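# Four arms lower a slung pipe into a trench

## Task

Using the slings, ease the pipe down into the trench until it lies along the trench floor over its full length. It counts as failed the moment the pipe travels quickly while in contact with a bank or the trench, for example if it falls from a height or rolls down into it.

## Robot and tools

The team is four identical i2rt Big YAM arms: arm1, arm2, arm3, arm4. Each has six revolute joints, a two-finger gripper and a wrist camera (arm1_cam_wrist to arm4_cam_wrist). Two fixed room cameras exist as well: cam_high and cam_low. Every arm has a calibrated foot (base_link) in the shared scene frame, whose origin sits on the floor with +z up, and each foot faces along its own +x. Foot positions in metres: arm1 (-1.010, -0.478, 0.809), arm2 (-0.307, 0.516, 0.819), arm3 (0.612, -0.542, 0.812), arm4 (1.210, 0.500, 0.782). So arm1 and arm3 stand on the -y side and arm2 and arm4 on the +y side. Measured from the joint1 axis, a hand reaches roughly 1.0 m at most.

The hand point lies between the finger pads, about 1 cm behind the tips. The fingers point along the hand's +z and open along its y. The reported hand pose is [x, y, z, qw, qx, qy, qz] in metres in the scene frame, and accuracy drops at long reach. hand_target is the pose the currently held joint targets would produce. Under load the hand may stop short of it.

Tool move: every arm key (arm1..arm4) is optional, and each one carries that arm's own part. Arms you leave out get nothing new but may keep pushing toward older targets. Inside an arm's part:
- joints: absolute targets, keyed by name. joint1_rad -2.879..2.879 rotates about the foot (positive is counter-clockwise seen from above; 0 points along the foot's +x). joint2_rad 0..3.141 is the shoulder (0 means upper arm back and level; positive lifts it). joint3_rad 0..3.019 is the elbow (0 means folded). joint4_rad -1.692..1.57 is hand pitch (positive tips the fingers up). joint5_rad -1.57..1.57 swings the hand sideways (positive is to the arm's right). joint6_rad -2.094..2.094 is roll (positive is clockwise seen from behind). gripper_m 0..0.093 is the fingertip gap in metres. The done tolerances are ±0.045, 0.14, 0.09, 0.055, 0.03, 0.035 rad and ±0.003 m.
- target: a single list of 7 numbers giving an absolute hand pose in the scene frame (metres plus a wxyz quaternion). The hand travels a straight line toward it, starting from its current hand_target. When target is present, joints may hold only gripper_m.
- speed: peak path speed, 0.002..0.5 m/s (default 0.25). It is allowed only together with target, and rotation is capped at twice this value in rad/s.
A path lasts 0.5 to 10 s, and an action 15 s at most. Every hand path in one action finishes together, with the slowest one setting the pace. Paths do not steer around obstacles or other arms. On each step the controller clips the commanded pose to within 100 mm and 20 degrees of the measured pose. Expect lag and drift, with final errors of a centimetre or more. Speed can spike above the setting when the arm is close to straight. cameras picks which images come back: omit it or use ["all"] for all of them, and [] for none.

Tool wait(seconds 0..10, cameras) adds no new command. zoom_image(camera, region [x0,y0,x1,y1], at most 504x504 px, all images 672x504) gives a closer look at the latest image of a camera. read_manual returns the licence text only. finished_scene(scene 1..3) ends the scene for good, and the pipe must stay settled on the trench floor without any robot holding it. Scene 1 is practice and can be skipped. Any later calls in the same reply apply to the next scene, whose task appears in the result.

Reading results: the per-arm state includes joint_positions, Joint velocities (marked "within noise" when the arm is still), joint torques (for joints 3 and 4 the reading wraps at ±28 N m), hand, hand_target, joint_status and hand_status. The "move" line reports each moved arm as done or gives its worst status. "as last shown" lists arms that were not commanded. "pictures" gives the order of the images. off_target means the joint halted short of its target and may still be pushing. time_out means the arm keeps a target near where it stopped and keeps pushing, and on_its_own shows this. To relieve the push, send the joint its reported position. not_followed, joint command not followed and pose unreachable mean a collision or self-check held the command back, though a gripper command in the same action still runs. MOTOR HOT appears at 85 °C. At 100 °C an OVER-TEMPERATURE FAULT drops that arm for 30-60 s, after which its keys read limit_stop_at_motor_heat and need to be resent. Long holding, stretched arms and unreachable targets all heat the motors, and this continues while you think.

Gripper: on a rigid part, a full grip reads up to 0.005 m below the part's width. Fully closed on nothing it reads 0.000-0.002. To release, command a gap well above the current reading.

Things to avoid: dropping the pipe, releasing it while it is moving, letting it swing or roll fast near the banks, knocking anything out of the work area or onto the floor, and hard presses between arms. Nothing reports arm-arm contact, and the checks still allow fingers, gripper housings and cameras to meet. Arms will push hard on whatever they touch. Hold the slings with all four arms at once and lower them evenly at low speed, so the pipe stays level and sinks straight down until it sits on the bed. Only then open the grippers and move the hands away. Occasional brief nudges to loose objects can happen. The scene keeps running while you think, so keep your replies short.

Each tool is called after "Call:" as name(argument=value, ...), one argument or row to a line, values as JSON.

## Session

Call:
move(
)

Scene clock: 0.00 s.
Joint torques (N m): no reading
Heat: arm1: hottest joint2_rad 30 °C; arm2: hottest gripper 29 °C; arm3: hottest joint2_rad 29 °C; arm4: hottest joint5_rad 29 °C.
Joint velocities: within noise
arm1.joint_positions: joint1_rad=+0.181 joint2_rad=+0.602 joint3_rad=+1.316 joint4_rad=-1.375 joint5_rad=-0.192 joint6_rad=-0.163 gripper_m=+0.09396
arm1.joint_status: not commanded
arm1.hand: x=-1.0501 y=-0.2454 z=+1.3080 quat_wxyz=(-0.278, +0.713, -0.545, -0.341) (m; scene frame)
arm1.hand_target: x=-1.0502 y=-0.2475 z=+1.3183 quat_wxyz=(-0.286, +0.710, -0.541, -0.348) (m; scene frame)
arm1.hand_status: not commanded
arm2.joint_positions: joint1_rad=-0.039 joint2_rad=+0.499 joint3_rad=+1.459 joint4_rad=-1.321 joint5_rad=-0.112 joint6_rad=+0.052 gripper_m=+0.09396
arm2.joint_status: not commanded
arm2.hand: x=-0.3042 y=+0.3551 z=+1.4198 quat_wxyz=(-0.429, -0.599, -0.556, +0.384) (m; scene frame)
arm2.hand_target: x=-0.3038 y=+0.3587 z=+1.4302 quat_wxyz=(-0.436, -0.593, -0.552, +0.392) (m; scene frame)
arm2.hand_status: not commanded
arm3.joint_positions: joint1_rad=+0.407 joint2_rad=+0.468 joint3_rad=+1.336 joint4_rad=-1.245 joint5_rad=-0.228 joint6_rad=-0.247 gripper_m=+0.09396
arm3.joint_status: not commanded
arm3.hand: x=+0.4772 y=-0.4122 z=+1.3771 quat_wxyz=(-0.254, +0.787, -0.239, -0.508) (m; scene frame)
arm3.hand_target: x=+0.4794 y=-0.4157 z=+1.3869 quat_wxyz=(-0.260, +0.782, -0.236, -0.516) (m; scene frame)
arm3.hand_status: not commanded
arm4.joint_positions: joint1_rad=+0.227 joint2_rad=+0.629 joint3_rad=+1.327 joint4_rad=-1.242 joint5_rad=-0.022 joint6_rad=+0.203 gripper_m=+0.09396
arm4.joint_status: not commanded
arm4.hand: x=+1.2851 y=+0.2546 z=+1.3092 quat_wxyz=(-0.429, -0.584, -0.645, +0.243) (m; scene frame)
arm4.hand_target: x=+1.2844 y=+0.2567 z=+1.3242 quat_wxyz=(-0.441, -0.578, -0.639, +0.250) (m; scene frame)
arm4.hand_status: not commanded
pictures: arm1_cam_wrist, arm2_cam_wrist, arm3_cam_wrist, arm4_cam_wrist, cam_high, cam_low

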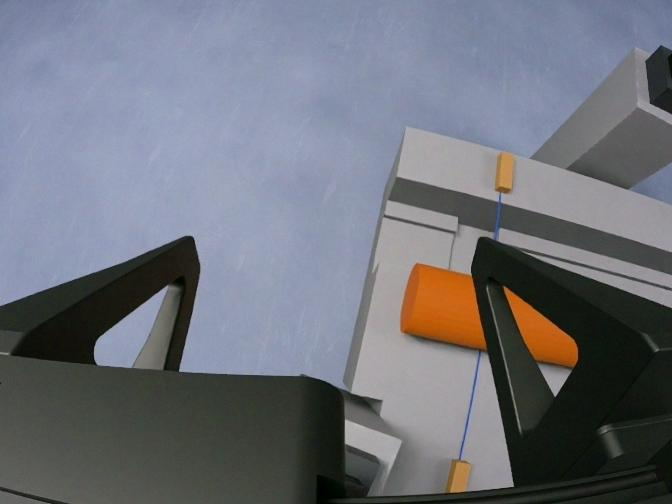

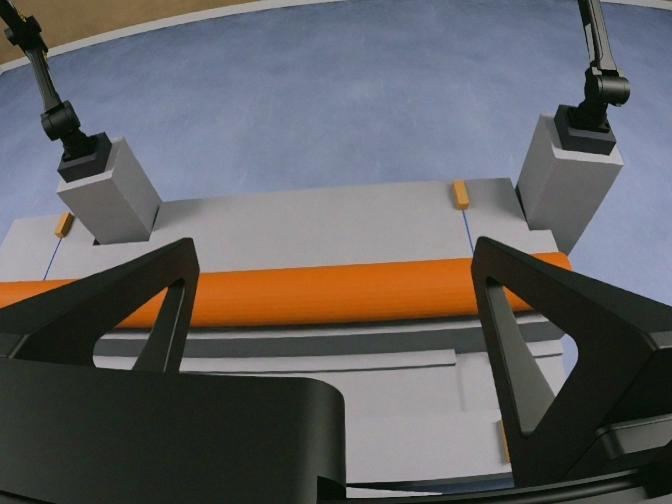

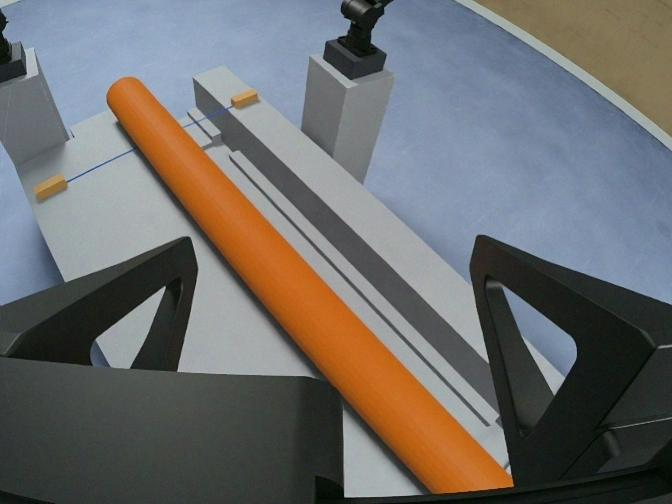

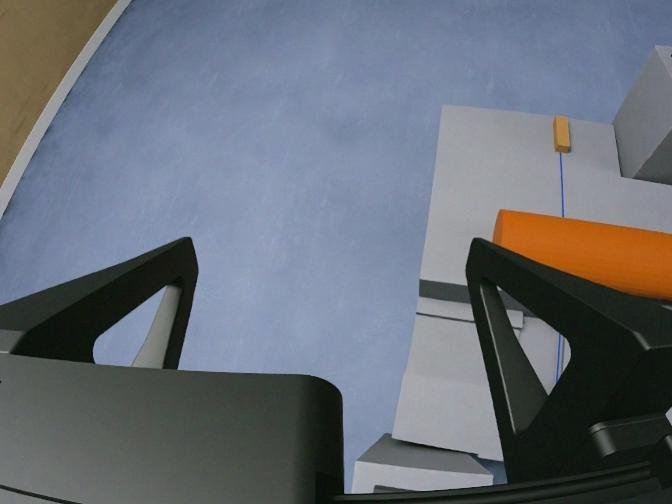

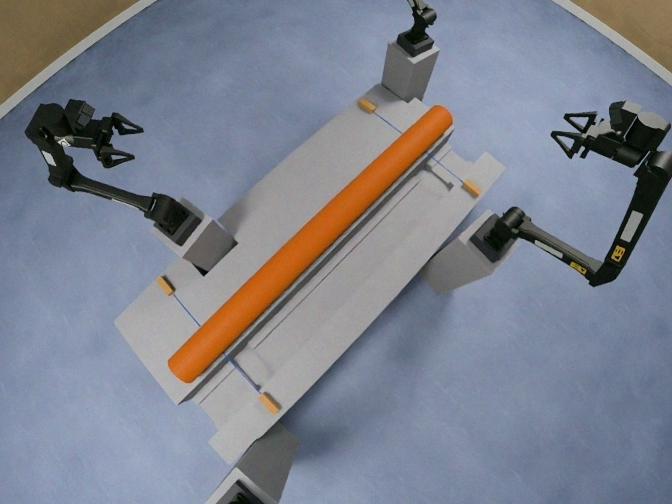

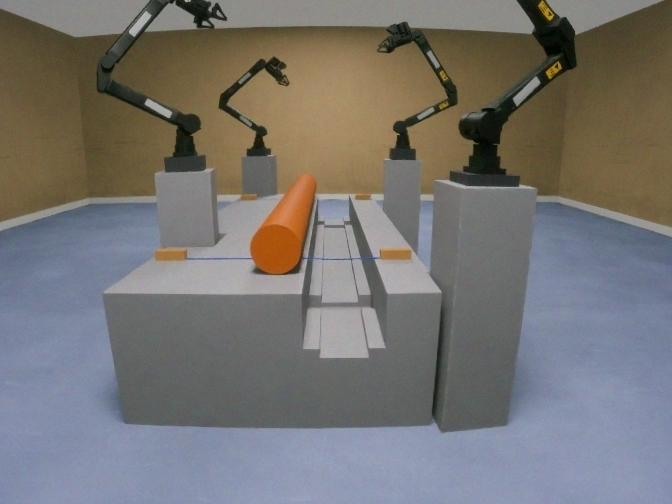

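Call:
move(
  arm1={"target":[-0.645,-0.49,0.64,0,0.7071,-0.7071,0]},
  arm2={"target":[-0.688,0.28,0.648,0,0.7071,0.7071,0]},
  arm3={"target":[0.925,-0.505,0.64,0,0.7071,-0.7071,0]},
  arm4={"target":[0.895,0.272,0.65,0,0.7071,0.7071,0]},
  cameras=[],
)

Call:
wait(
  seconds=0.3,
  cameras=["arm1_cam_wrist","arm2_cam_wrist","arm3_cam_wrist","arm4_cam_wrist"],
)

Scene clock: 7.97 s.
Joint torques (N m): arm1=[-0.5 -12.98 3.92 0.98 0.05 -0.03] | arm2=[0.44 -17.85 6.3 -0.1 -0.07 0.06] | arm3=[1.85 6.83 9.62 0.75 0.32 0.08] | arm4=[-0.32 -13.98 5.2 0.62 0.08 -0.01]
Heat: arm1: hottest joint2_rad 30 °C; arm2: hottest joint3_rad 29 °C; arm3: hottest joint2_rad 29 °C; arm4: hottest joint3_rad 29 °C.
move: arm1 done; arm2 off_target; arm3 not_followed; arm4 off_target
Joint velocities: within noise
arm1.joint_positions: joint1_rad=-1.417 joint2_rad=+2.027 joint3_rad=+0.753 joint4_rad=-0.324 joint5_rad=-0.011 joint6_rad=-1.598 gripper_m=+0.09396
arm1.joint_status: not commanded
arm1.hand: x=-0.6532 y=-0.4869 z=+0.6434 quat_wxyz=(+0.004, +0.708, -0.706, -0.005) (m; scene frame)
arm1.hand_target: x=-0.6451 y=-0.4900 z=+0.6402 quat_wxyz=(+0.000, +0.707, -0.707, +0.000) (m; scene frame)
arm1.hand_status: done (0.009 m and 0.8 deg from the pose sent, 0.819 m and 54.2 deg at the start)
arm2.joint_positions: joint1_rad=-0.968 joint2_rad=+2.149 joint3_rad=+0.993 joint4_rad=-0.473 joint5_rad=+0.011 joint6_rad=-1.009 gripper_m=+0.09396
arm2.joint_status: not commanded
arm2.hand: x=-0.6727 y=+0.2958 z=+0.6394 quat_wxyz=(-0.007, -0.714, -0.700, -0.023) (m; scene frame)
arm2.hand_target: x=-0.6875 y=+0.2801 z=+0.6485 quat_wxyz=(+0.000, -0.707, -0.707, +0.000) (m; scene frame)
arm2.hand_status: off_target (0.024 m and 3.0 deg from the pose sent, 0.865 m and 70.5 deg at the start)
arm3.joint_positions: joint1_rad=+0.192 joint2_rad=+0.014 joint3_rad=+0.523 joint4_rad=-1.689 joint5_rad=+0.687 joint6_rad=+0.062 gripper_m=+0.09396
arm3.joint_status: not commanded
arm3.on_its_own: joint1_rad is held at +0.200, not at its first target +0.407; joint2_rad is held at +0.014, not at its first target +0.467; joint3_rad is held at +0.546, not at its first target +1.354; joint4_rad is held at -1.689, not at its first target -1.241; joint5_rad is held at +0.686, not at its first target -0.228; joint6_rad is held at +0.062, not at its first target -0.247
arm3.hand: x=+0.6942 y=-0.4533 z=+1.0118 quat_wxyz=(-0.381, +0.701, -0.602, +0.025) (m; scene frame)
arm3.hand_target: x=+0.6934 y=-0.4527 z=+1.0211 quat_wxyz=(-0.386, +0.700, -0.601, +0.014) (m; scene frame)
arm3.hand_status: not_followed (0.441 m and 45.7 deg from the pose sent, 0.867 m and 86.9 deg at the start; pose on its path clipped on 96 of 124 steps; a joint's target at an end of its range on 85 of 124 steps)
arm4.joint_positions: joint1_rad=-0.999 joint2_rad=+1.949 joint3_rad=+0.794 joint4_rad=-0.460 joint5_rad=+0.004 joint6_rad=-0.928 gripper_m=+0.09396
arm4.joint_status: not commanded
arm4.hand: x=+0.9138 y=+0.2811 z=+0.6435 quat_wxyz=(-0.004, -0.709, -0.705, -0.023) (m; scene frame)
arm4.hand_target: x=+0.8953 y=+0.2724 z=+0.6505 quat_wxyz=(+0.000, -0.707, -0.707, +0.000) (m; scene frame)
arm4.hand_status: off_target (0.022 m and 2.7 deg from the pose sent, 0.766 m and 59.3 deg at the start)
pictures: none
pose unreachable (arm3 arm): on one or more control steps of this call this arm could not follow its commanded pose, so it was not sent that pose on those steps. On the call's last step it was still not sent that pose. It may still have moved: this result reports where it is.
cause: moving toward the commanded pose would bring two parts of the arm too close to each other (its upper arm (the part past joint 2) and its fingers).
No camera images: "cameras" was empty.

Scene clock: 8.27 s.
Joint torques (N m): arm1=[-0.85 -12.81 4.05 0.87 0 -0.03] | arm2=[0.5 -17.79 6.48 -0.1 -0.07 0.06] | arm3=[1.85 6.83 9.63 0.75 0.31 0.08] | arm4=[-0.38 -14.04 5.2 0.55 0.08 0]
Heat: arm1: hottest joint2_rad 30 °C; arm2: hottest joint3_rad 29 °C; arm3: hottest joint2_rad 29 °C; arm4: hottest joint3_rad 29 °C.
Joint velocities: within noise
arm1.joint_positions: joint1_rad=-1.417 joint2_rad=+2.027 joint3_rad=+0.753 joint4_rad=-0.324 joint5_rad=-0.011 joint6_rad=-1.598 gripper_m=+0.09396
arm1.joint_status: not commanded
arm1.hand: x=-0.6532 y=-0.4869 z=+0.6434 quat_wxyz=(+0.004, +0.708, -0.706, -0.005) (m; scene frame)
arm1.hand_target: x=-0.6451 y=-0.4900 z=+0.6402 quat_wxyz=(+0.000, +0.707, -0.707, +0.000) (m; scene frame)
arm1.hand_status: done (0.009 m and 0.8 deg from the pose sent, 0.819 m and 54.2 deg at the start)
arm2.joint_positions: joint1_rad=-0.968 joint2_rad=+2.149 joint3_rad=+0.993 joint4_rad=-0.473 joint5_rad=+0.011 joint6_rad=-1.009 gripper_m=+0.09396
arm2.joint_status: not commanded
arm2.hand: x=-0.6727 y=+0.2958 z=+0.6394 quat_wxyz=(-0.007, -0.714, -0.700, -0.023) (m; scene frame)
arm2.hand_target: x=-0.6875 y=+0.2801 z=+0.6485 quat_wxyz=(+0.000, -0.707, -0.707, +0.000) (m; scene frame)
arm2.hand_status: off_target (0.024 m and 3.0 deg from the pose sent, 0.865 m and 70.5 deg at the start)
arm3.joint_positions: joint1_rad=+0.192 joint2_rad=+0.014 joint3_rad=+0.523 joint4_rad=-1.689 joint5_rad=+0.687 joint6_rad=+0.062 gripper_m=+0.09396
arm3.joint_status: not commanded
arm3.on_its_own: joint1_rad is held at +0.200, not at its first target +0.407; joint2_rad is held at +0.014, not at its first target +0.467; joint3_rad is held at +0.546, not at its first target +1.354; joint4_rad is held at -1.689, not at its first target -1.241; joint5_rad is held at +0.686, not at its first target -0.228; joint6_rad is held at +0.062, not at its first target -0.247
arm3.hand: x=+0.6942 y=-0.4533 z=+1.0118 quat_wxyz=(-0.381, +0.701, -0.602, +0.025) (m; scene frame)
arm3.hand_target: x=+0.6934 y=-0.4527 z=+1.0211 quat_wxyz=(-0.386, +0.700, -0.601, +0.014) (m; scene frame)
arm3.hand_status: off_target (0.441 m and 45.7 deg from the pose sent, 0.867 m and 86.9 deg at the start; pose on its path clipped on 96 of 124 steps; a joint's target at an end of its range on 85 of 124 steps)
arm4.joint_positions: joint1_rad=-0.999 joint2_rad=+1.949 joint3_rad=+0.794 joint4_rad=-0.460 joint5_rad=+0.004 joint6_rad=-0.928 gripper_m=+0.09396
arm4.joint_status: not commanded
arm4.hand: x=+0.9138 y=+0.2811 z=+0.6435 quat_wxyz=(-0.004, -0.709, -0.705, -0.023) (m; scene frame)
arm4.hand_target: x=+0.8953 y=+0.2724 z=+0.6505 quat_wxyz=(+0.000, -0.707, -0.707, +0.000) (m; scene frame)
arm4.hand_status: off_target (0.022 m and 2.7 deg from the pose sent, 0.766 m and 59.3 deg at the start)
wait: 0.30 s; at rest by 0.27 s
pictures: arm1_cam_wrist, arm2_cam_wrist, arm3_cam_wrist, arm4_cam_wrist

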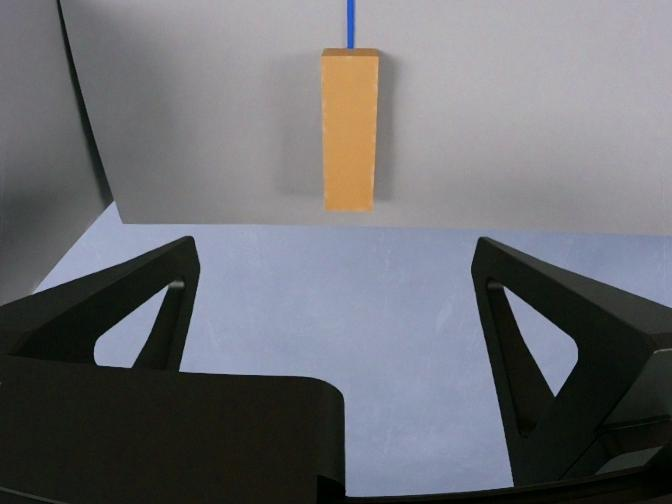

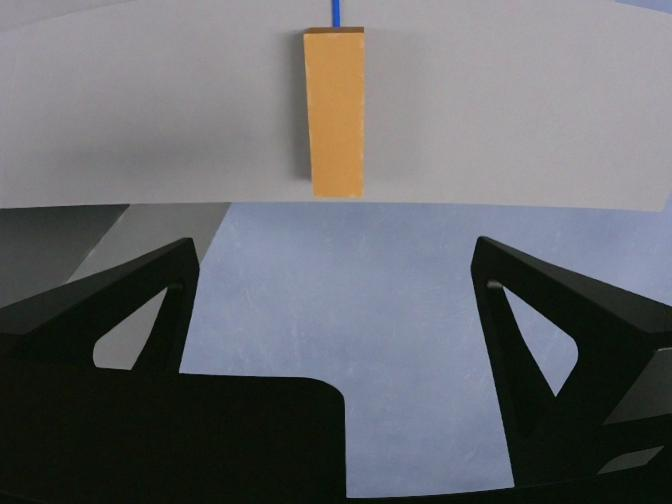

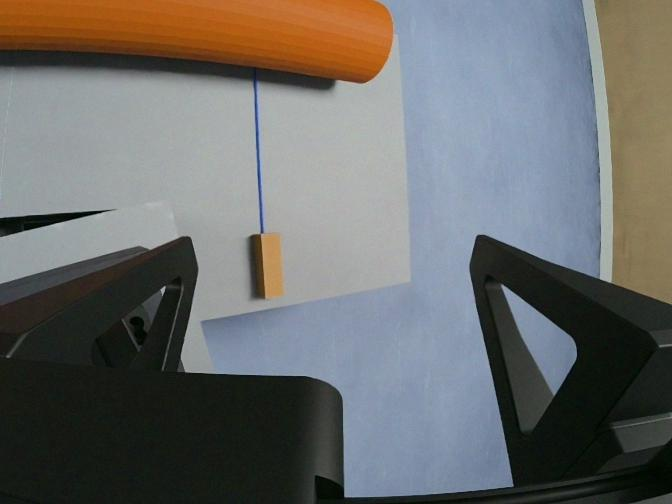

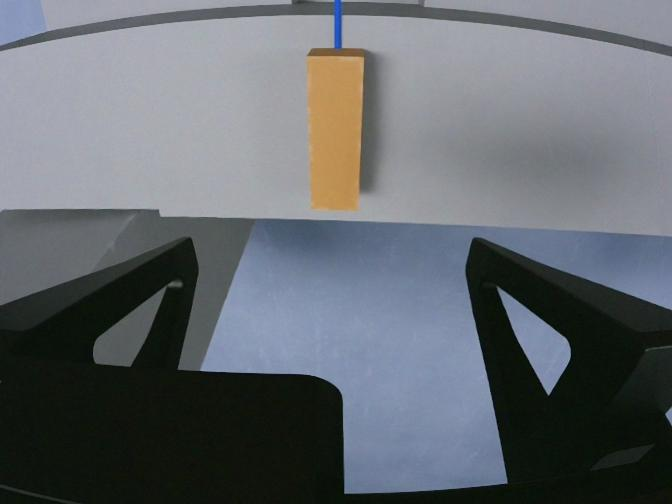

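Call:
move(
  arm3={"joints":{"joint1_rad":-0.9,"joint2_rad":1.2,"joint3_rad":0.8,"joint4_rad":-0.5,"joint5_rad":0.0,"joint6_rad":-0.8}},
  cameras=[],
)

Call:
move(
  arm1={"target":[-0.660,-0.484,0.470,0,0.7071,-0.7071,0],"speed":0.15},
  arm2={"target":[-0.675,0.273,0.477,0,0.7071,0.7071,0],"speed":0.15},
  arm4={"target":[0.906,0.272,0.479,0,0.7071,0.7071,0],"speed":0.15},
  arm3={"target":[0.925,-0.505,0.63,0,0.7071,-0.7071,0],"speed":0.3},
)

Scene clock: 18.10 s.
Joint torques (N m): arm1=[-0.62 -13.57 3.74 1.01 0.02 -0.06] | arm2=[0.56 -17.79 6.5 -0.1 -0.07 0.06] | arm3=[1.32 -9.99 9.76 1.8 -0.32 -0.01] | arm4=[-0.32 -13.92 5.15 0.57 0.08 -0.01]
Heat: arm1: hottest joint2_rad 30 °C; arm2: hottest joint3_rad 29 °C; arm3: hottest joint2_rad 29 °C; arm4: hottest joint3_rad 30 °C.
move: arm3 done
Joint velocities: within noise
arm1, arm2, arm4: as last shown
arm3.joint_positions: joint1_rad=-0.902 joint2_rad=+1.196 joint3_rad=+0.786 joint4_rad=-0.515 joint5_rad=+0.003 joint6_rad=-0.792 gripper_m=+0.09396
arm3.joint_status: all done
arm3.hand: x=+0.9111 y=-0.2153 z=+0.9752 quat_wxyz=(-0.322, +0.687, -0.652, -0.007) (m; scene frame)
arm3.hand_target: x=+0.9152 y=-0.2086 z=+0.9827 quat_wxyz=(-0.333, +0.688, -0.645, -0.008) (m; scene frame)
arm3.hand_status: not commanded
arm4.joint_positions: joint1_rad=-0.999 joint2_rad=+1.949 joint3_rad=+0.794 joint4_rad=-0.460 joint5_rad=+0.004 joint6_rad=-0.929 gripper_m=+0.09396
arm4.hand: x=+0.9138 y=+0.2811 z=+0.6435 quat_wxyz=(-0.004, -0.708, -0.705, -0.023) (m; scene frame)
pictures: none
No camera images: "cameras" was empty.

Scene clock: 20.47 s.
Joint torques (N m): arm1=[0.32 -14.15 0.24 1.07 0 0.11] | arm2=[0.5 -18.26 3.26 0.09 -0.09 0.21] | arm3=[1.44 -15.21 2.18 0.4 -0.19 -0.05] | arm4=[0.67 -15.21 1.37 0.69 0.04 0.16]
Heat: arm1: hottest joint2_rad 30 °C; arm2: hottest joint2_rad 29 °C; arm3: hottest joint2_rad 29 °C; arm4: hottest joint3_rad 30 °C.
move: arm1 done; arm2 off_target; arm3 done; arm4 done
Joint velocities: within noise
arm1.joint_positions: joint1_rad=-1.412 joint2_rad=+2.531 joint3_rad=+0.910 joint4_rad=+0.041 joint5_rad=-0.011 joint6_rad=-1.592 gripper_m=+0.09396
arm1.joint_status: not commanded
arm1.hand: x=-0.6561 y=-0.4867 z=+0.4785 quat_wxyz=(-0.003, +0.708, -0.707, +0.001) (m; scene frame)
arm1.hand_target: x=-0.6601 y=-0.4840 z=+0.4703 quat_wxyz=(+0.000, +0.707, -0.707, +0.000) (m; scene frame)
arm1.hand_status: done (0.010 m and 0.3 deg from the pose sent, 0.173 m and 0.8 deg at the start)
arm2.joint_positions: joint1_rad=-0.944 joint2_rad=+2.577 joint3_rad=+1.154 joint4_rad=-0.189 joint5_rad=+0.011 joint6_rad=-0.999 gripper_m=+0.09396
arm2.joint_status: not commanded
arm2.hand: x=-0.6668 y=+0.2850 z=+0.4762 quat_wxyz=(-0.004, -0.709, -0.705, -0.015) (m; scene frame)
arm2.hand_target: x=-0.6748 y=+0.2730 z=+0.4773 quat_wxyz=(+0.000, -0.707, -0.707, +0.000) (m; scene frame)
arm2.hand_status: off_target (0.015 m and 1.8 deg from the pose sent, 0.164 m and 3.0 deg at the start)
arm3.joint_positions: joint1_rad=-1.618 joint2_rad=+2.033 joint3_rad=+0.620 joint4_rad=-0.183 joint5_rad=+0.009 joint6_rad=-1.443 gripper_m=+0.09396
arm3.joint_status: not commanded
arm3.hand: x=+0.9160 y=-0.5067 z=+0.6293 quat_wxyz=(+0.008, +0.704, -0.711, -0.007) (m; scene frame)
arm3.hand_target: x=+0.9250 y=-0.5049 z=+0.6301 quat_wxyz=(+0.000, +0.707, -0.707, +0.000) (m; scene frame)
arm3.hand_status: done (0.009 m and 1.3 deg from the pose sent, 0.451 m and 37.7 deg at the start)
arm4.joint_positions: joint1_rad=-0.999 joint2_rad=+2.435 joint3_rad=+0.921 joint4_rad=-0.080 joint5_rad=+0.004 joint6_rad=-0.929 gripper_m=+0.09396
arm4.joint_status: not commanded
arm4.hand: x=+0.9132 y=+0.2797 z=+0.4787 quat_wxyz=(-0.002, -0.709, -0.706, -0.012) (m; scene frame)
arm4.hand_target: x=+0.9062 y=+0.2722 z=+0.4791 quat_wxyz=(+0.000, -0.707, -0.707, +0.000) (m; scene frame)
arm4.hand_status: done (0.010 m and 1.5 deg from the pose sent, 0.165 m and 2.6 deg at the start)
pictures: arm1_cam_wrist, arm2_cam_wrist, arm3_cam_wrist, arm4_cam_wrist, cam_high, cam_low

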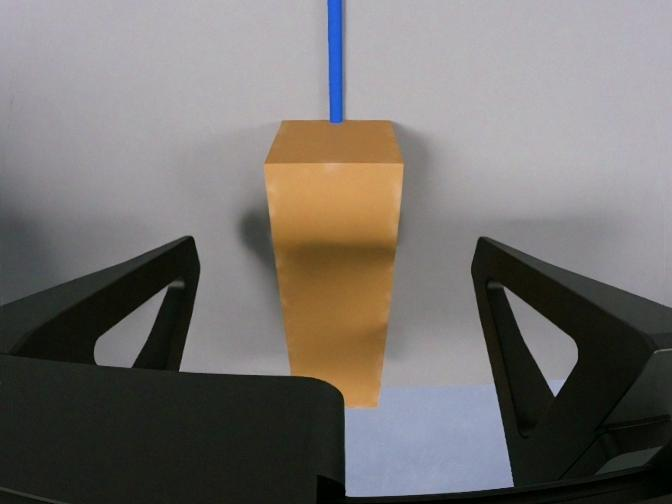

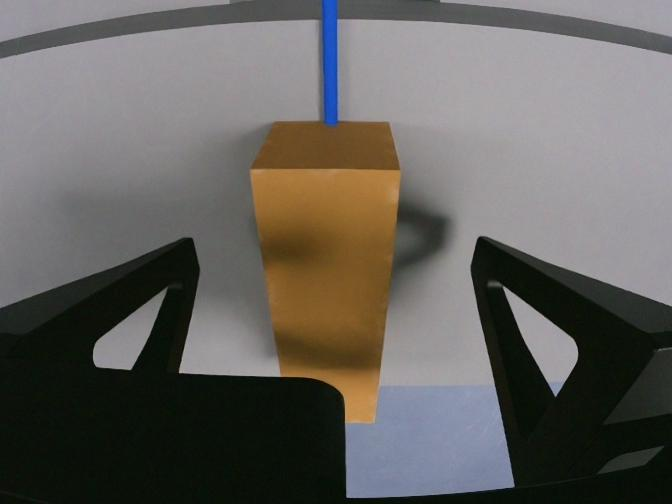

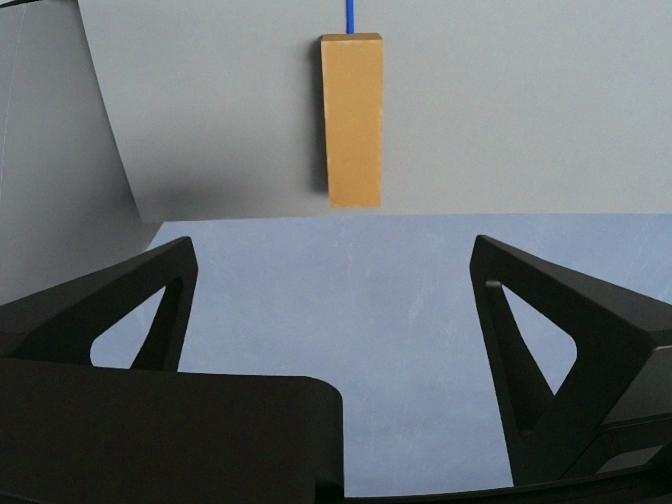

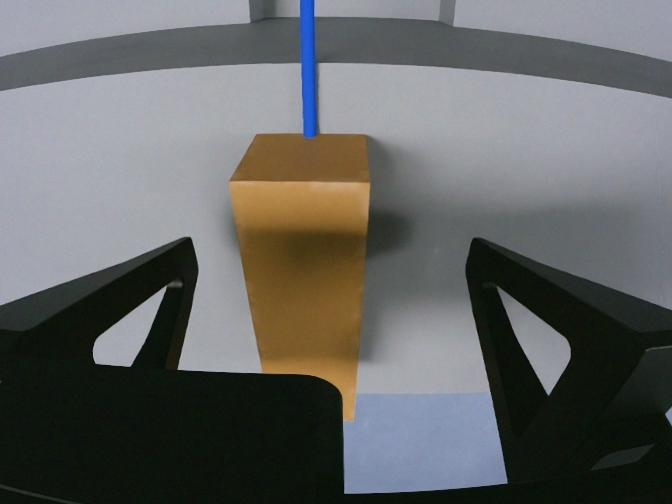

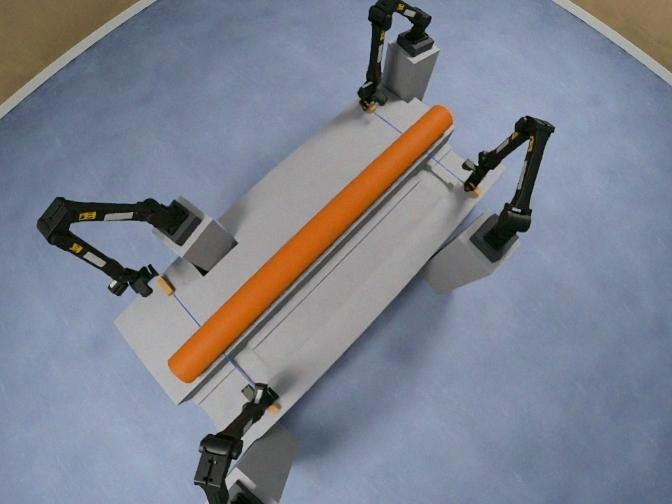

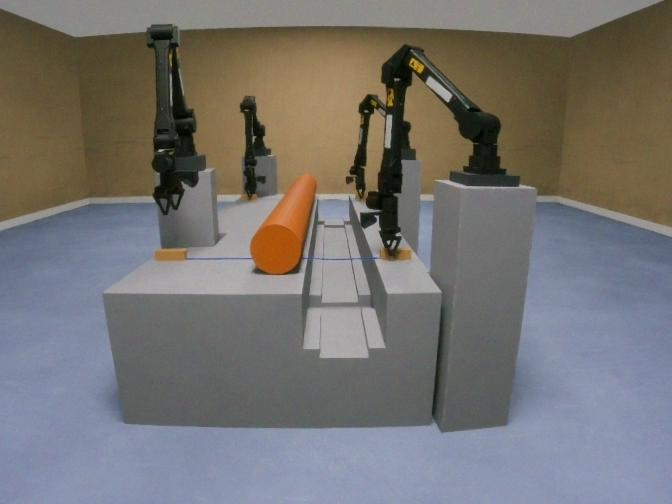

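Call:
move(
  arm3={"target":[0.9195,-0.499,0.475,0,0.7071,-0.7071,0],"speed":0.15},
  arm4={"target":[0.914,0.274,0.478,0,0.7071,0.7071,0],"speed":0.05},
  cameras=[],
)

Call:
wait(
  seconds=0.2,
  cameras=["arm3_cam_wrist"],
)

Call:
move(
  arm1={"joints":{"gripper_m":0.02}},
  arm2={"joints":{"gripper_m":0.02}},
  arm3={"joints":{"gripper_m":0.02}},
  arm4={"joints":{"gripper_m":0.02}},
)

Scene clock: 25.90 s.
Joint torques (N m): arm1=[1.2 -14.1 0.24 1.06 -0.03 0.1] | arm2=[0.56 -18.26 3.23 0.05 -0.09 0.2] | arm3=[2.02 -16.97 -0.94 0.43 -0.2 0.1] | arm4=[1.08 -15.15 -0.03 0.73 0.05 0.26]
Heat: arm1: hottest joint2_rad 30 °C; arm2: hottest joint2_rad 30 °C; arm3: hottest joint2_rad 29 °C; arm4: hottest joint3_rad 29 °C.
move: arm3 done; arm4 done
Joint velocities: within noise
arm1, arm2: as last shown
arm2.joint_positions: joint1_rad=-0.944 joint2_rad=+2.577 joint3_rad=+1.154 joint4_rad=-0.188 joint5_rad=+0.011 joint6_rad=-0.998 gripper_m=+0.09396
arm2.hand: x=-0.6670 y=+0.2849 z=+0.4762 quat_wxyz=(-0.004, -0.709, -0.705, -0.014) (m; scene frame)
arm3.joint_positions: joint1_rad=-1.609 joint2_rad=+2.545 joint3_rad=+0.811 joint4_rad=+0.155 joint5_rad=+0.009 joint6_rad=-1.441 gripper_m=+0.09396
arm3.joint_status: not commanded
arm3.hand: x=+0.9198 y=-0.5020 z=+0.4774 quat_wxyz=(+0.001, +0.706, -0.708, -0.002) (m; scene frame)
arm3.hand_target: x=+0.9195 y=-0.4990 z=+0.4750 quat_wxyz=(+0.000, +0.707, -0.707, +0.000) (m; scene frame)
arm3.hand_status: done (0.004 m and 0.3 deg from the pose sent, 0.155 m and 1.3 deg at the start)
arm4.joint_positions: joint1_rad=-0.997 joint2_rad=+2.435 joint3_rad=+0.921 joint4_rad=-0.060 joint5_rad=+0.004 joint6_rad=-0.929 gripper_m=+0.09396
arm4.joint_status: not commanded
arm4.hand: x=+0.9096 y=+0.2761 z=+0.4786 quat_wxyz=(-0.001, -0.708, -0.706, -0.002) (m; scene frame)
arm4.hand_target: x=+0.9141 y=+0.2742 z=+0.4780 quat_wxyz=(+0.000, -0.707, -0.707, +0.000) (m; scene frame)
arm4.hand_status: done (0.005 m and 0.3 deg from the pose sent, 0.006 m and 1.4 deg at the start)
pictures: none
No camera images: "cameras" was empty.

Scene clock: 26.10 s.
Joint torques (N m): arm1=[1.14 -14.21 0.4 1.09 0 0.09] | arm2=[0.44 -18.32 3.25 0.08 -0.09 0.2] | arm3=[2.14 -16.91 -0.95 0.46 -0.19 0.1] | arm4=[1.2 -15.09 -0.02 0.75 0.05 0.26]
Heat: arm1: hottest joint2_rad 30 °C; arm2: hottest joint2_rad 30 °C; arm3: hottest joint2_rad 29 °C; arm4: hottest joint3_rad 29 °C.
Joint velocities: within noise
arm1.joint_positions: joint1_rad=-1.412 joint2_rad=+2.531 joint3_rad=+0.910 joint4_rad=+0.041 joint5_rad=-0.011 joint6_rad=-1.592 gripper_m=+0.09396
arm1.joint_status: not commanded
arm1.hand: x=-0.6561 y=-0.4867 z=+0.4785 quat_wxyz=(-0.003, +0.708, -0.707, +0.001) (m; scene frame)
arm1.hand_target: x=-0.6601 y=-0.4840 z=+0.4703 quat_wxyz=(+0.000, +0.707, -0.707, +0.000) (m; scene frame)
arm1.hand_status: not commanded
arm2.joint_positions: joint1_rad=-0.944 joint2_rad=+2.577 joint3_rad=+1.154 joint4_rad=-0.188 joint5_rad=+0.011 joint6_rad=-0.998 gripper_m=+0.09396
arm2.joint_status: not commanded
arm2.hand: x=-0.6670 y=+0.2849 z=+0.4762 quat_wxyz=(-0.004, -0.709, -0.705, -0.014) (m; scene frame)
arm2.hand_target: x=-0.6748 y=+0.2730 z=+0.4773 quat_wxyz=(+0.000, -0.707, -0.707, +0.000) (m; scene frame)
arm2.hand_status: not commanded
arm3.joint_positions: joint1_rad=-1.609 joint2_rad=+2.545 joint3_rad=+0.811 joint4_rad=+0.155 joint5_rad=+0.009 joint6_rad=-1.441 gripper_m=+0.09396
arm3.joint_status: not commanded
arm3.hand: x=+0.9198 y=-0.5020 z=+0.4774 quat_wxyz=(+0.001, +0.706, -0.708, -0.002) (m; scene frame)
arm3.hand_target: x=+0.9195 y=-0.4990 z=+0.4750 quat_wxyz=(+0.000, +0.707, -0.707, +0.000) (m; scene frame)
arm3.hand_status: done (0.004 m and 0.3 deg from the pose sent, 0.155 m and 1.3 deg at the start)
arm4.joint_positions: joint1_rad=-0.997 joint2_rad=+2.435 joint3_rad=+0.921 joint4_rad=-0.060 joint5_rad=+0.004 joint6_rad=-0.929 gripper_m=+0.09396
arm4.joint_status: not commanded
arm4.hand: x=+0.9096 y=+0.2761 z=+0.4786 quat_wxyz=(-0.001, -0.708, -0.706, -0.002) (m; scene frame)
arm4.hand_target: x=+0.9141 y=+0.2742 z=+0.4780 quat_wxyz=(+0.000, -0.707, -0.707, +0.000) (m; scene frame)
arm4.hand_status: done (0.005 m and 0.3 deg from the pose sent, 0.006 m and 1.4 deg at the start)
wait: 0.20 s; no rest
pictures: arm3_cam_wrist

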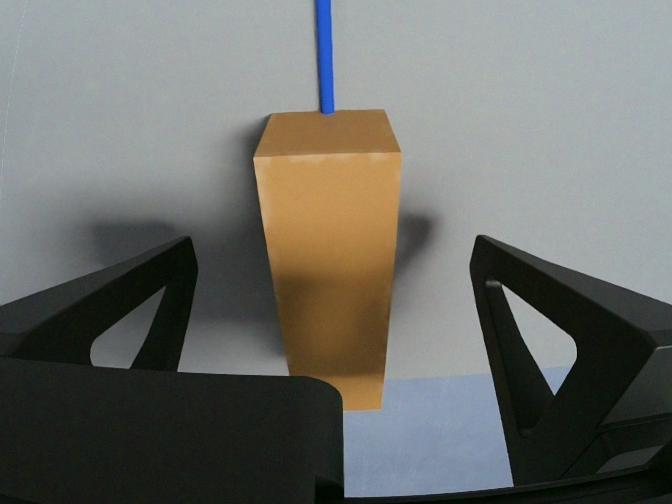

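Scene clock: 26.77 s.
Joint torques (N m): arm1=[0.03 -14.39 0.08 1.02 -0.02 0.11] | arm2=[0.5 -18.32 3.15 0.02 -0.09 0.21] | arm3=[2.14 -17.03 -0.92 0.4 -0.19 0.08] | arm4=[1.03 -15.09 0.17 0.68 0.05 0.25]
Heat: arm1: hottest joint2_rad 30 °C; arm2: hottest joint2_rad 30 °C; arm3: hottest joint2_rad 29 °C; arm4: hottest joint3_rad 29 °C.
move: arm1 off_target; arm2 off_target; arm3 off_target; arm4 off_target
Joint velocities: within noise
arm1.joint_positions: joint1_rad=-1.412 joint2_rad=+2.531 joint3_rad=+0.910 joint4_rad=+0.041 joint5_rad=-0.011 joint6_rad=-1.592 gripper_m=+0.03331
arm1.joint_status: gripper_m off_target (ended at +0.03335, target +0.02000)
arm1.hand: x=-0.6561 y=-0.4867 z=+0.4785 quat_wxyz=(-0.003, +0.708, -0.707, +0.001) (m; scene frame)
arm1.hand_target: x=-0.6601 y=-0.4840 z=+0.4703 quat_wxyz=(+0.000, +0.707, -0.707, +0.000) (m; scene frame)
arm1.hand_status: not commanded
arm2.joint_positions: joint1_rad=-0.943 joint2_rad=+2.577 joint3_rad=+1.155 joint4_rad=-0.187 joint5_rad=+0.012 joint6_rad=-0.998 gripper_m=+0.03414
arm2.joint_status: gripper_m off_target (ended at +0.03417, target +0.02000)
arm2.hand: x=-0.6677 y=+0.2841 z=+0.4763 quat_wxyz=(-0.004, -0.709, -0.705, -0.013) (m; scene frame)
arm2.hand_target: x=-0.6750 y=+0.2730 z=+0.4773 quat_wxyz=(+0.000, -0.707, -0.707, +0.000) (m; scene frame)
arm2.hand_status: not commanded
arm3.joint_positions: joint1_rad=-1.609 joint2_rad=+2.545 joint3_rad=+0.811 joint4_rad=+0.155 joint5_rad=+0.009 joint6_rad=-1.440 gripper_m=+0.03435
arm3.joint_status: gripper_m off_target (ended at +0.03438, target +0.02000)
arm3.hand: x=+0.9199 y=-0.5020 z=+0.4774 quat_wxyz=(+0.001, +0.706, -0.708, -0.001) (m; scene frame)
arm3.hand_target: x=+0.9195 y=-0.4990 z=+0.4750 quat_wxyz=(+0.000, +0.707, -0.707, +0.000) (m; scene frame)
arm3.hand_status: not commanded
arm4.joint_positions: joint1_rad=-0.995 joint2_rad=+2.435 joint3_rad=+0.919 joint4_rad=-0.058 joint5_rad=+0.004 joint6_rad=-0.928 gripper_m=+0.03452
arm4.joint_status: gripper_m off_target (ended at +0.03456, target +0.02000)
arm4.hand: x=+0.9109 y=+0.2762 z=+0.4786 quat_wxyz=(-0.001, -0.707, -0.707, -0.003) (m; scene frame)
arm4.hand_target: x=+0.9139 y=+0.2741 z=+0.4780 quat_wxyz=(+0.000, -0.707, -0.707, +0.000) (m; scene frame)
arm4.hand_status: not commanded
pictures: arm1_cam_wrist, arm2_cam_wrist, arm3_cam_wrist, arm4_cam_wrist, cam_high, cam_low

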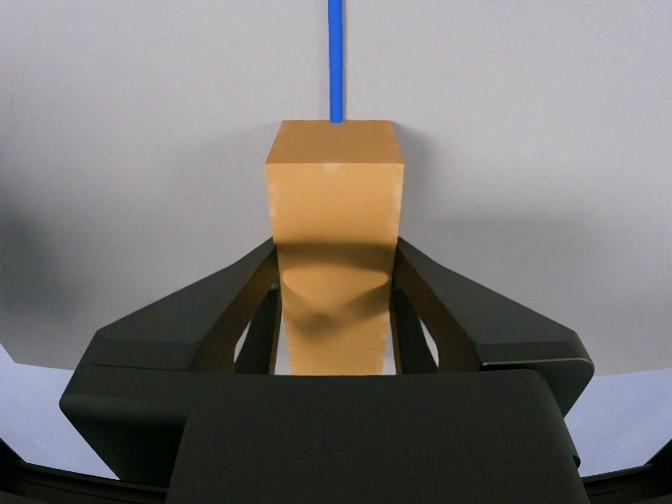

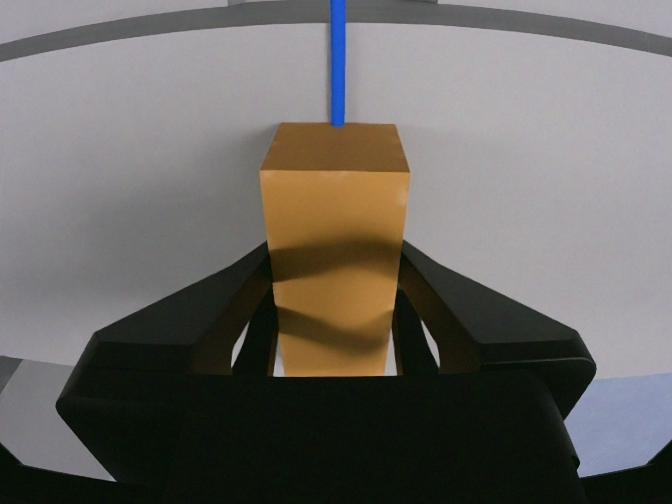

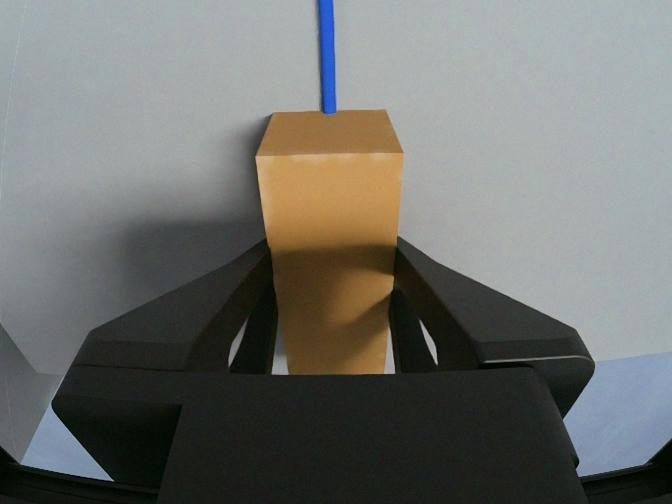

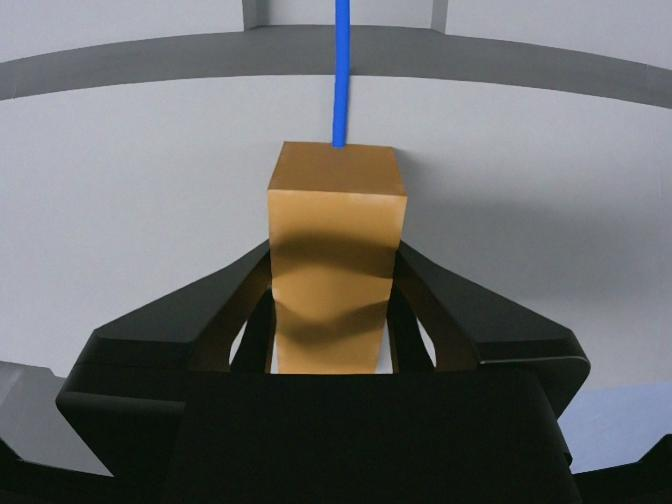

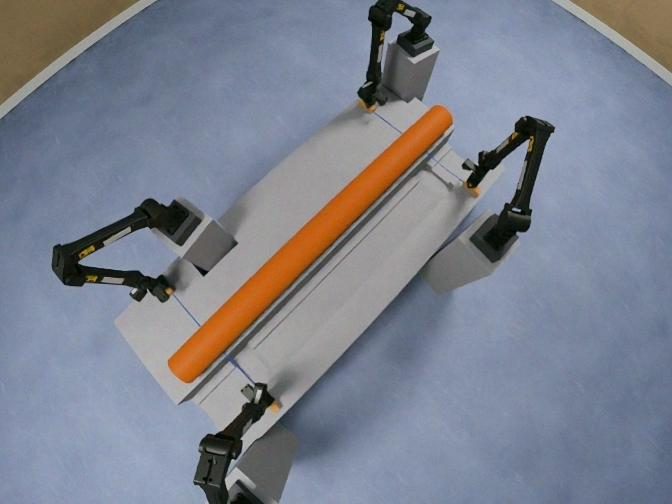

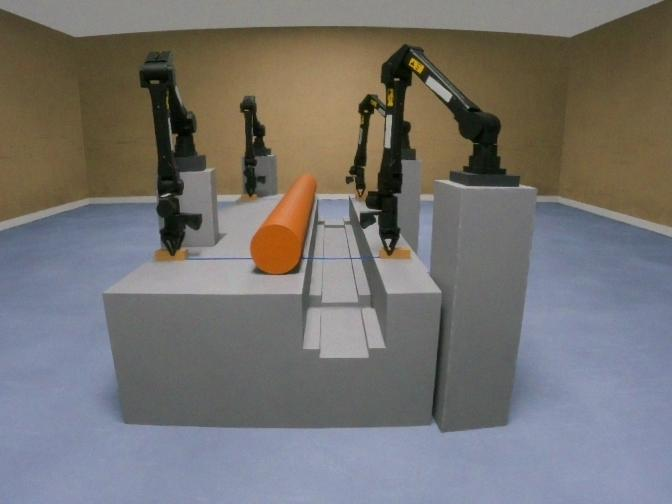

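Call:
move(
  arm1={"target":[-0.650,-0.30,0.765,0,0.7071,-0.7071,0],"speed":0.2},
  arm2={"target":[-0.68,0.07,0.765,0,0.7071,0.7071,0],"speed":0.2},
  arm3={"target":[0.925,-0.30,0.765,0,0.7071,-0.7071,0],"speed":0.2},
  arm4={"target":[0.90,0.07,0.765,0,0.7071,0.7071,0],"speed":0.2},
  cameras=[],
)

Call:
move(
  arm1={"target":[-0.645,-0.275,0.885,0,0.7071,-0.7071,0],"speed":0.08},
  arm2={"target":[-0.68,0.04,0.885,0,0.7071,0.7071,0],"speed":0.08},
  arm3={"target":[0.93,-0.275,0.885,0,0.7071,-0.7071,0],"speed":0.08},
  arm4={"target":[0.90,0.045,0.89,0,0.7071,0.7071,0],"speed":0.08},
  cameras=["cam_high","cam_low"],
)

Scene clock: 34.53 s.
Joint torques (N m): arm1=[-0.21 -15.21 7.92 0.06 -0.05 0.1] | arm2=[-0.09 -22.01 11.51 -0.98 -0.14 0.21] | arm3=[1.08 -17.14 7.16 -0.42 -0.24 0.07] | arm4=[0.73 -19.55 9.2 -0.35 0.05 0.31]
Heat: arm1: hottest joint2_rad 30 °C; arm2: hottest joint2_rad 31 °C; arm3: hottest joint2_rad 30 °C; arm4: hottest joint3_rad 30 °C.
move: arm1 off_target; arm2 off_target; arm3 off_target; arm4 off_target
Joint velocities: within noise
arm1.joint_positions: joint1_rad=-0.933 joint2_rad=+1.768 joint3_rad=+0.849 joint4_rad=-0.693 joint5_rad=-0.015 joint6_rad=-1.123 gripper_m=+0.03333
arm1.joint_status: not commanded
arm1.hand: x=-0.6662 y=-0.3063 z=+0.7513 quat_wxyz=(+0.015, +0.711, -0.703, -0.006) (m; scene frame)
arm1.hand_target: x=-0.6504 y=-0.3002 z=+0.7651 quat_wxyz=(+0.000, +0.707, -0.707, +0.000) (m; scene frame)
arm1.hand_status: off_target (0.022 m and 2.0 deg from the pose sent, 0.342 m and 0.3 deg at the start)
arm2.joint_positions: joint1_rad=-0.639 joint2_rad=+2.143 joint3_rad=+1.436 joint4_rad=-0.919 joint5_rad=+0.010 joint6_rad=-0.701 gripper_m=+0.03414
arm2.joint_status: not commanded
arm2.hand: x=-0.6701 y=+0.0876 z=+0.7456 quat_wxyz=(+0.002, -0.707, -0.707, -0.021) (m; scene frame)
arm2.hand_target: x=-0.6795 y=+0.0706 z=+0.7654 quat_wxyz=(+0.000, -0.707, -0.707, +0.000) (m; scene frame)
arm2.hand_status: off_target (0.028 m and 2.4 deg from the pose sent, 0.360 m and 1.6 deg at the start)
arm3.joint_positions: joint1_rad=-1.074 joint2_rad=+1.758 joint3_rad=+0.836 joint4_rad=-0.685 joint5_rad=+0.007 joint6_rad=-0.915 gripper_m=+0.03435
arm3.joint_status: not commanded
arm3.hand: x=+0.9135 y=-0.3090 z=+0.7549 quat_wxyz=(+0.014, +0.709, -0.705, -0.001) (m; scene frame)
arm3.hand_target: x=+0.9248 y=-0.3002 z=+0.7651 quat_wxyz=(+0.000, +0.707, -0.707, +0.000) (m; scene frame)
arm3.hand_status: off_target (0.018 m and 1.6 deg from the pose sent, 0.351 m and 0.3 deg at the start)
arm4.joint_positions: joint1_rad=-0.694 joint2_rad=+1.966 joint3_rad=+1.259 joint4_rad=-0.914 joint5_rad=+0.004 joint6_rad=-0.637 gripper_m=+0.03452
arm4.joint_status: not commanded
arm4.hand: x=+0.9102 y=+0.0889 z=+0.7420 quat_wxyz=(+0.003, -0.703, -0.710, -0.025) (m; scene frame)
arm4.hand_target: x=+0.9005 y=+0.0707 z=+0.7653 quat_wxyz=(+0.000, -0.707, -0.707, +0.000) (m; scene frame)
arm4.hand_status: off_target (0.031 m and 2.9 deg from the pose sent, 0.353 m and 0.3 deg at the start)
pictures: none
No camera images: "cameras" was empty.

Scene clock: 36.73 s.
Joint torques (N m): arm1=[-0.85 -20.31 12.92 -1.69 0.19 -0.07] | arm2=[-0.38 -31.44 14.8 -2.8 -0.16 0.08] | arm3=[0.91 -24.35 11.48 -1.94 -0.15 -0.05] | arm4=[0.56 -29.04 12.25 -2.13 0.06 0.17]
Heat: arm1: hottest joint2_rad 30 °C; arm2: hottest joint2_rad 31 °C; arm3: hottest joint2_rad 30 °C; arm4: hottest joint3_rad 30 °C.
move: arm1 off_target; arm2 off_target; arm3 off_target; arm4 off_target
Joint velocities: within noise
arm1.joint_positions: joint1_rad=-0.883 joint2_rad=+1.650 joint3_rad=+0.951 joint4_rad=-0.992 joint5_rad=-0.020 joint6_rad=-1.063 gripper_m=+0.03333
arm1.joint_status: not commanded
arm1.hand: x=-0.6781 y=-0.2888 z=+0.8245 quat_wxyz=(+0.054, +0.706, -0.706, -0.018) (m; scene frame)
arm1.hand_target: x=-0.6484 y=-0.2766 z=+0.8827 quat_wxyz=(-0.001, +0.707, -0.707, +0.001) (m; scene frame)
arm1.hand_status: off_target (0.070 m and 6.5 deg from the pose sent, 0.139 m and 2.0 deg at the start)
arm2.joint_positions: joint1_rad=-0.602 joint2_rad=+2.136 joint3_rad=+1.498 joint4_rad=-1.083 joint5_rad=+0.010 joint6_rad=-0.654 gripper_m=+0.03415
arm2.joint_status: not commanded
arm2.hand: x=-0.6487 y=+0.0815 z=+0.7711 quat_wxyz=(+0.009, -0.708, -0.703, -0.067) (m; scene frame)
arm2.hand_target: x=-0.6699 y=+0.0533 z=+0.8592 quat_wxyz=(+0.000, -0.707, -0.707, +0.000) (m; scene frame)
arm2.hand_status: off_target (0.125 m and 7.8 deg from the pose sent, 0.148 m and 2.4 deg at the start; pose on its path clipped on 30 of 66 steps)
arm3.joint_positions: joint1_rad=-1.029 joint2_rad=+1.655 joint3_rad=+0.954 joint4_rad=-0.998 joint5_rad=+0.005 joint6_rad=-0.861 gripper_m=+0.03435
arm3.joint_status: not commanded
arm3.hand: x=+0.9029 y=-0.2956 z=+0.8270 quat_wxyz=(+0.060, +0.705, -0.707, -0.005) (m; scene frame)
arm3.hand_target: x=+0.9274 y=-0.2772 z=+0.8829 quat_wxyz=(+0.000, +0.707, -0.707, +0.000) (m; scene frame)
arm3.hand_status: off_target (0.067 m and 6.9 deg from the pose sent, 0.135 m and 1.6 deg at the start)
arm4.joint_positions: joint1_rad=-0.662 joint2_rad=+1.954 joint3_rad=+1.330 joint4_rad=-1.092 joint5_rad=+0.004 joint6_rad=-0.598 gripper_m=+0.03452
arm4.joint_status: not commanded
arm4.hand: x=+0.9278 y=+0.0860 z=+0.7717 quat_wxyz=(+0.013, -0.704, -0.706, -0.072) (m; scene frame)
arm4.hand_target: x=+0.9097 y=+0.0593 z=+0.8599 quat_wxyz=(+0.000, -0.707, -0.707, +0.001) (m; scene frame)
arm4.hand_status: off_target (0.128 m and 8.4 deg from the pose sent, 0.155 m and 2.9 deg at the start; pose on its path clipped on 31 of 66 steps)
pictures: cam_high, cam_low

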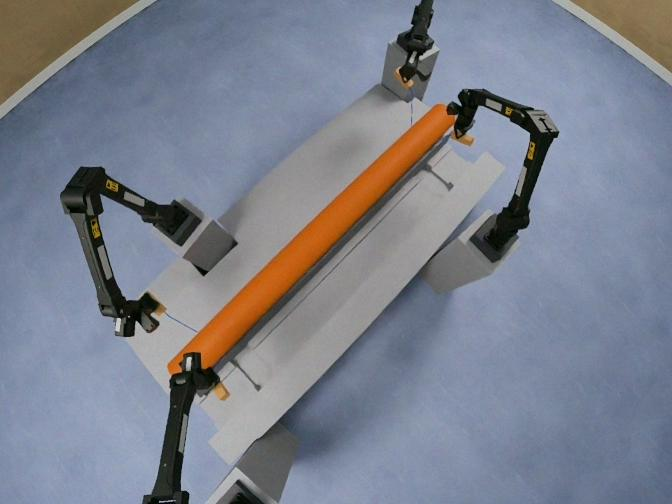

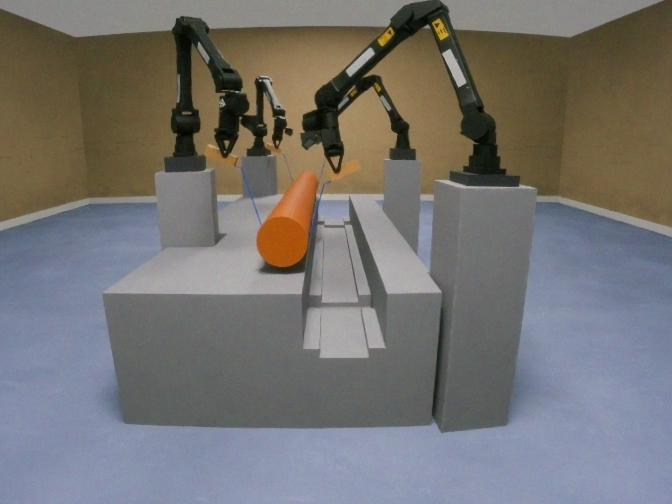

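Call:
move(
  arm2={"joints":{"joint2_rad":1.92,"joint3_rad":1.58,"joint4_rad":-1.25}},
  arm4={"joints":{"joint2_rad":1.73,"joint3_rad":1.42,"joint4_rad":-1.27}},
  cameras=[],
)

Call:
zoom_image(
  camera="cam_low",
  region=[180, 120, 440, 380],
)

Scene clock: 41.93 s.
Joint torques (N m): arm1=[-1.49 -20.07 12.41 -1.46 0.33 -0.1] | arm2=[-0.62 -29.68 15.91 -2.73 -0.24 0] | arm3=[0.67 -24.59 11.18 -1.83 -0.09 -0.07] | arm4=[0.38 -25.82 13.67 -2.18 0.04 0.13]
Heat: arm1: hottest joint2_rad 31 °C; arm2: hottest joint2_rad 32 °C; arm3: hottest joint2_rad 30 °C; arm4: hottest joint3_rad 31 °C.
move: arm2 done; arm4 time_out
Joint velocities: within noise
arm1: as last shown
arm1.joint_positions: joint1_rad=-0.879 joint2_rad=+1.649 joint3_rad=+0.957 joint4_rad=-0.997 joint5_rad=-0.023 joint6_rad=-1.062 gripper_m=+0.03333
arm1.hand: x=-0.6776 y=-0.2862 z=+0.8265 quat_wxyz=(+0.052, +0.707, -0.705, -0.019) (m; scene frame)
arm2.joint_positions: joint1_rad=-0.600 joint2_rad=+2.024 joint3_rad=+1.498 joint4_rad=-1.197 joint5_rad=+0.012 joint6_rad=-0.650 gripper_m=+0.03415
arm2.joint_status: all done
arm2.hand: x=-0.6415 y=+0.0901 z=+0.8337 quat_wxyz=(+0.010, -0.709, -0.702, -0.068) (m; scene frame)
arm2.hand_target: x=-0.6586 y=+0.0684 z=+0.9177 quat_wxyz=(+0.000, -0.707, -0.707, -0.002) (m; scene frame)
arm2.hand_status: not commanded
arm3.joint_positions: joint1_rad=-1.026 joint2_rad=+1.655 joint3_rad=+0.959 joint4_rad=-1.001 joint5_rad=+0.004 joint6_rad=-0.860 gripper_m=+0.03435
arm3.joint_status: not commanded
arm3.hand: x=+0.9033 y=-0.2934 z=+0.8284 quat_wxyz=(+0.059, +0.706, -0.706, -0.005) (m; scene frame)
arm3.hand_target: x=+0.9273 y=-0.2773 z=+0.8828 quat_wxyz=(+0.000, +0.707, -0.707, +0.000) (m; scene frame)
arm3.hand_status: not commanded
arm4.joint_positions: joint1_rad=-0.661 joint2_rad=+1.833 joint3_rad=+1.330 joint4_rad=-1.213 joint5_rad=+0.005 joint6_rad=-0.593 gripper_m=+0.03452
arm4.joint_status: joint4_rad time_out (moved -0.121 of -0.178); the others done
arm4.on_its_own: joint4_rad reads -1.213 and still pushes toward -1.270 since a time_out
arm4.hand: x=+0.9367 y=+0.0992 z=+0.8332 quat_wxyz=(+0.014, -0.706, -0.705, -0.071) (m; scene frame)
arm4.hand_target: x=+0.9220 y=+0.0781 z=+0.9131 quat_wxyz=(+0.001, -0.707, -0.707, -0.005) (m; scene frame)
arm4.hand_status: not commanded
pictures: none
No camera images: "cameras" was empty.

Scaled by 1.938.

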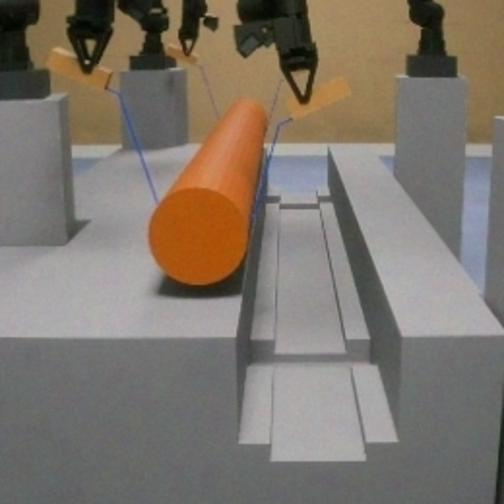

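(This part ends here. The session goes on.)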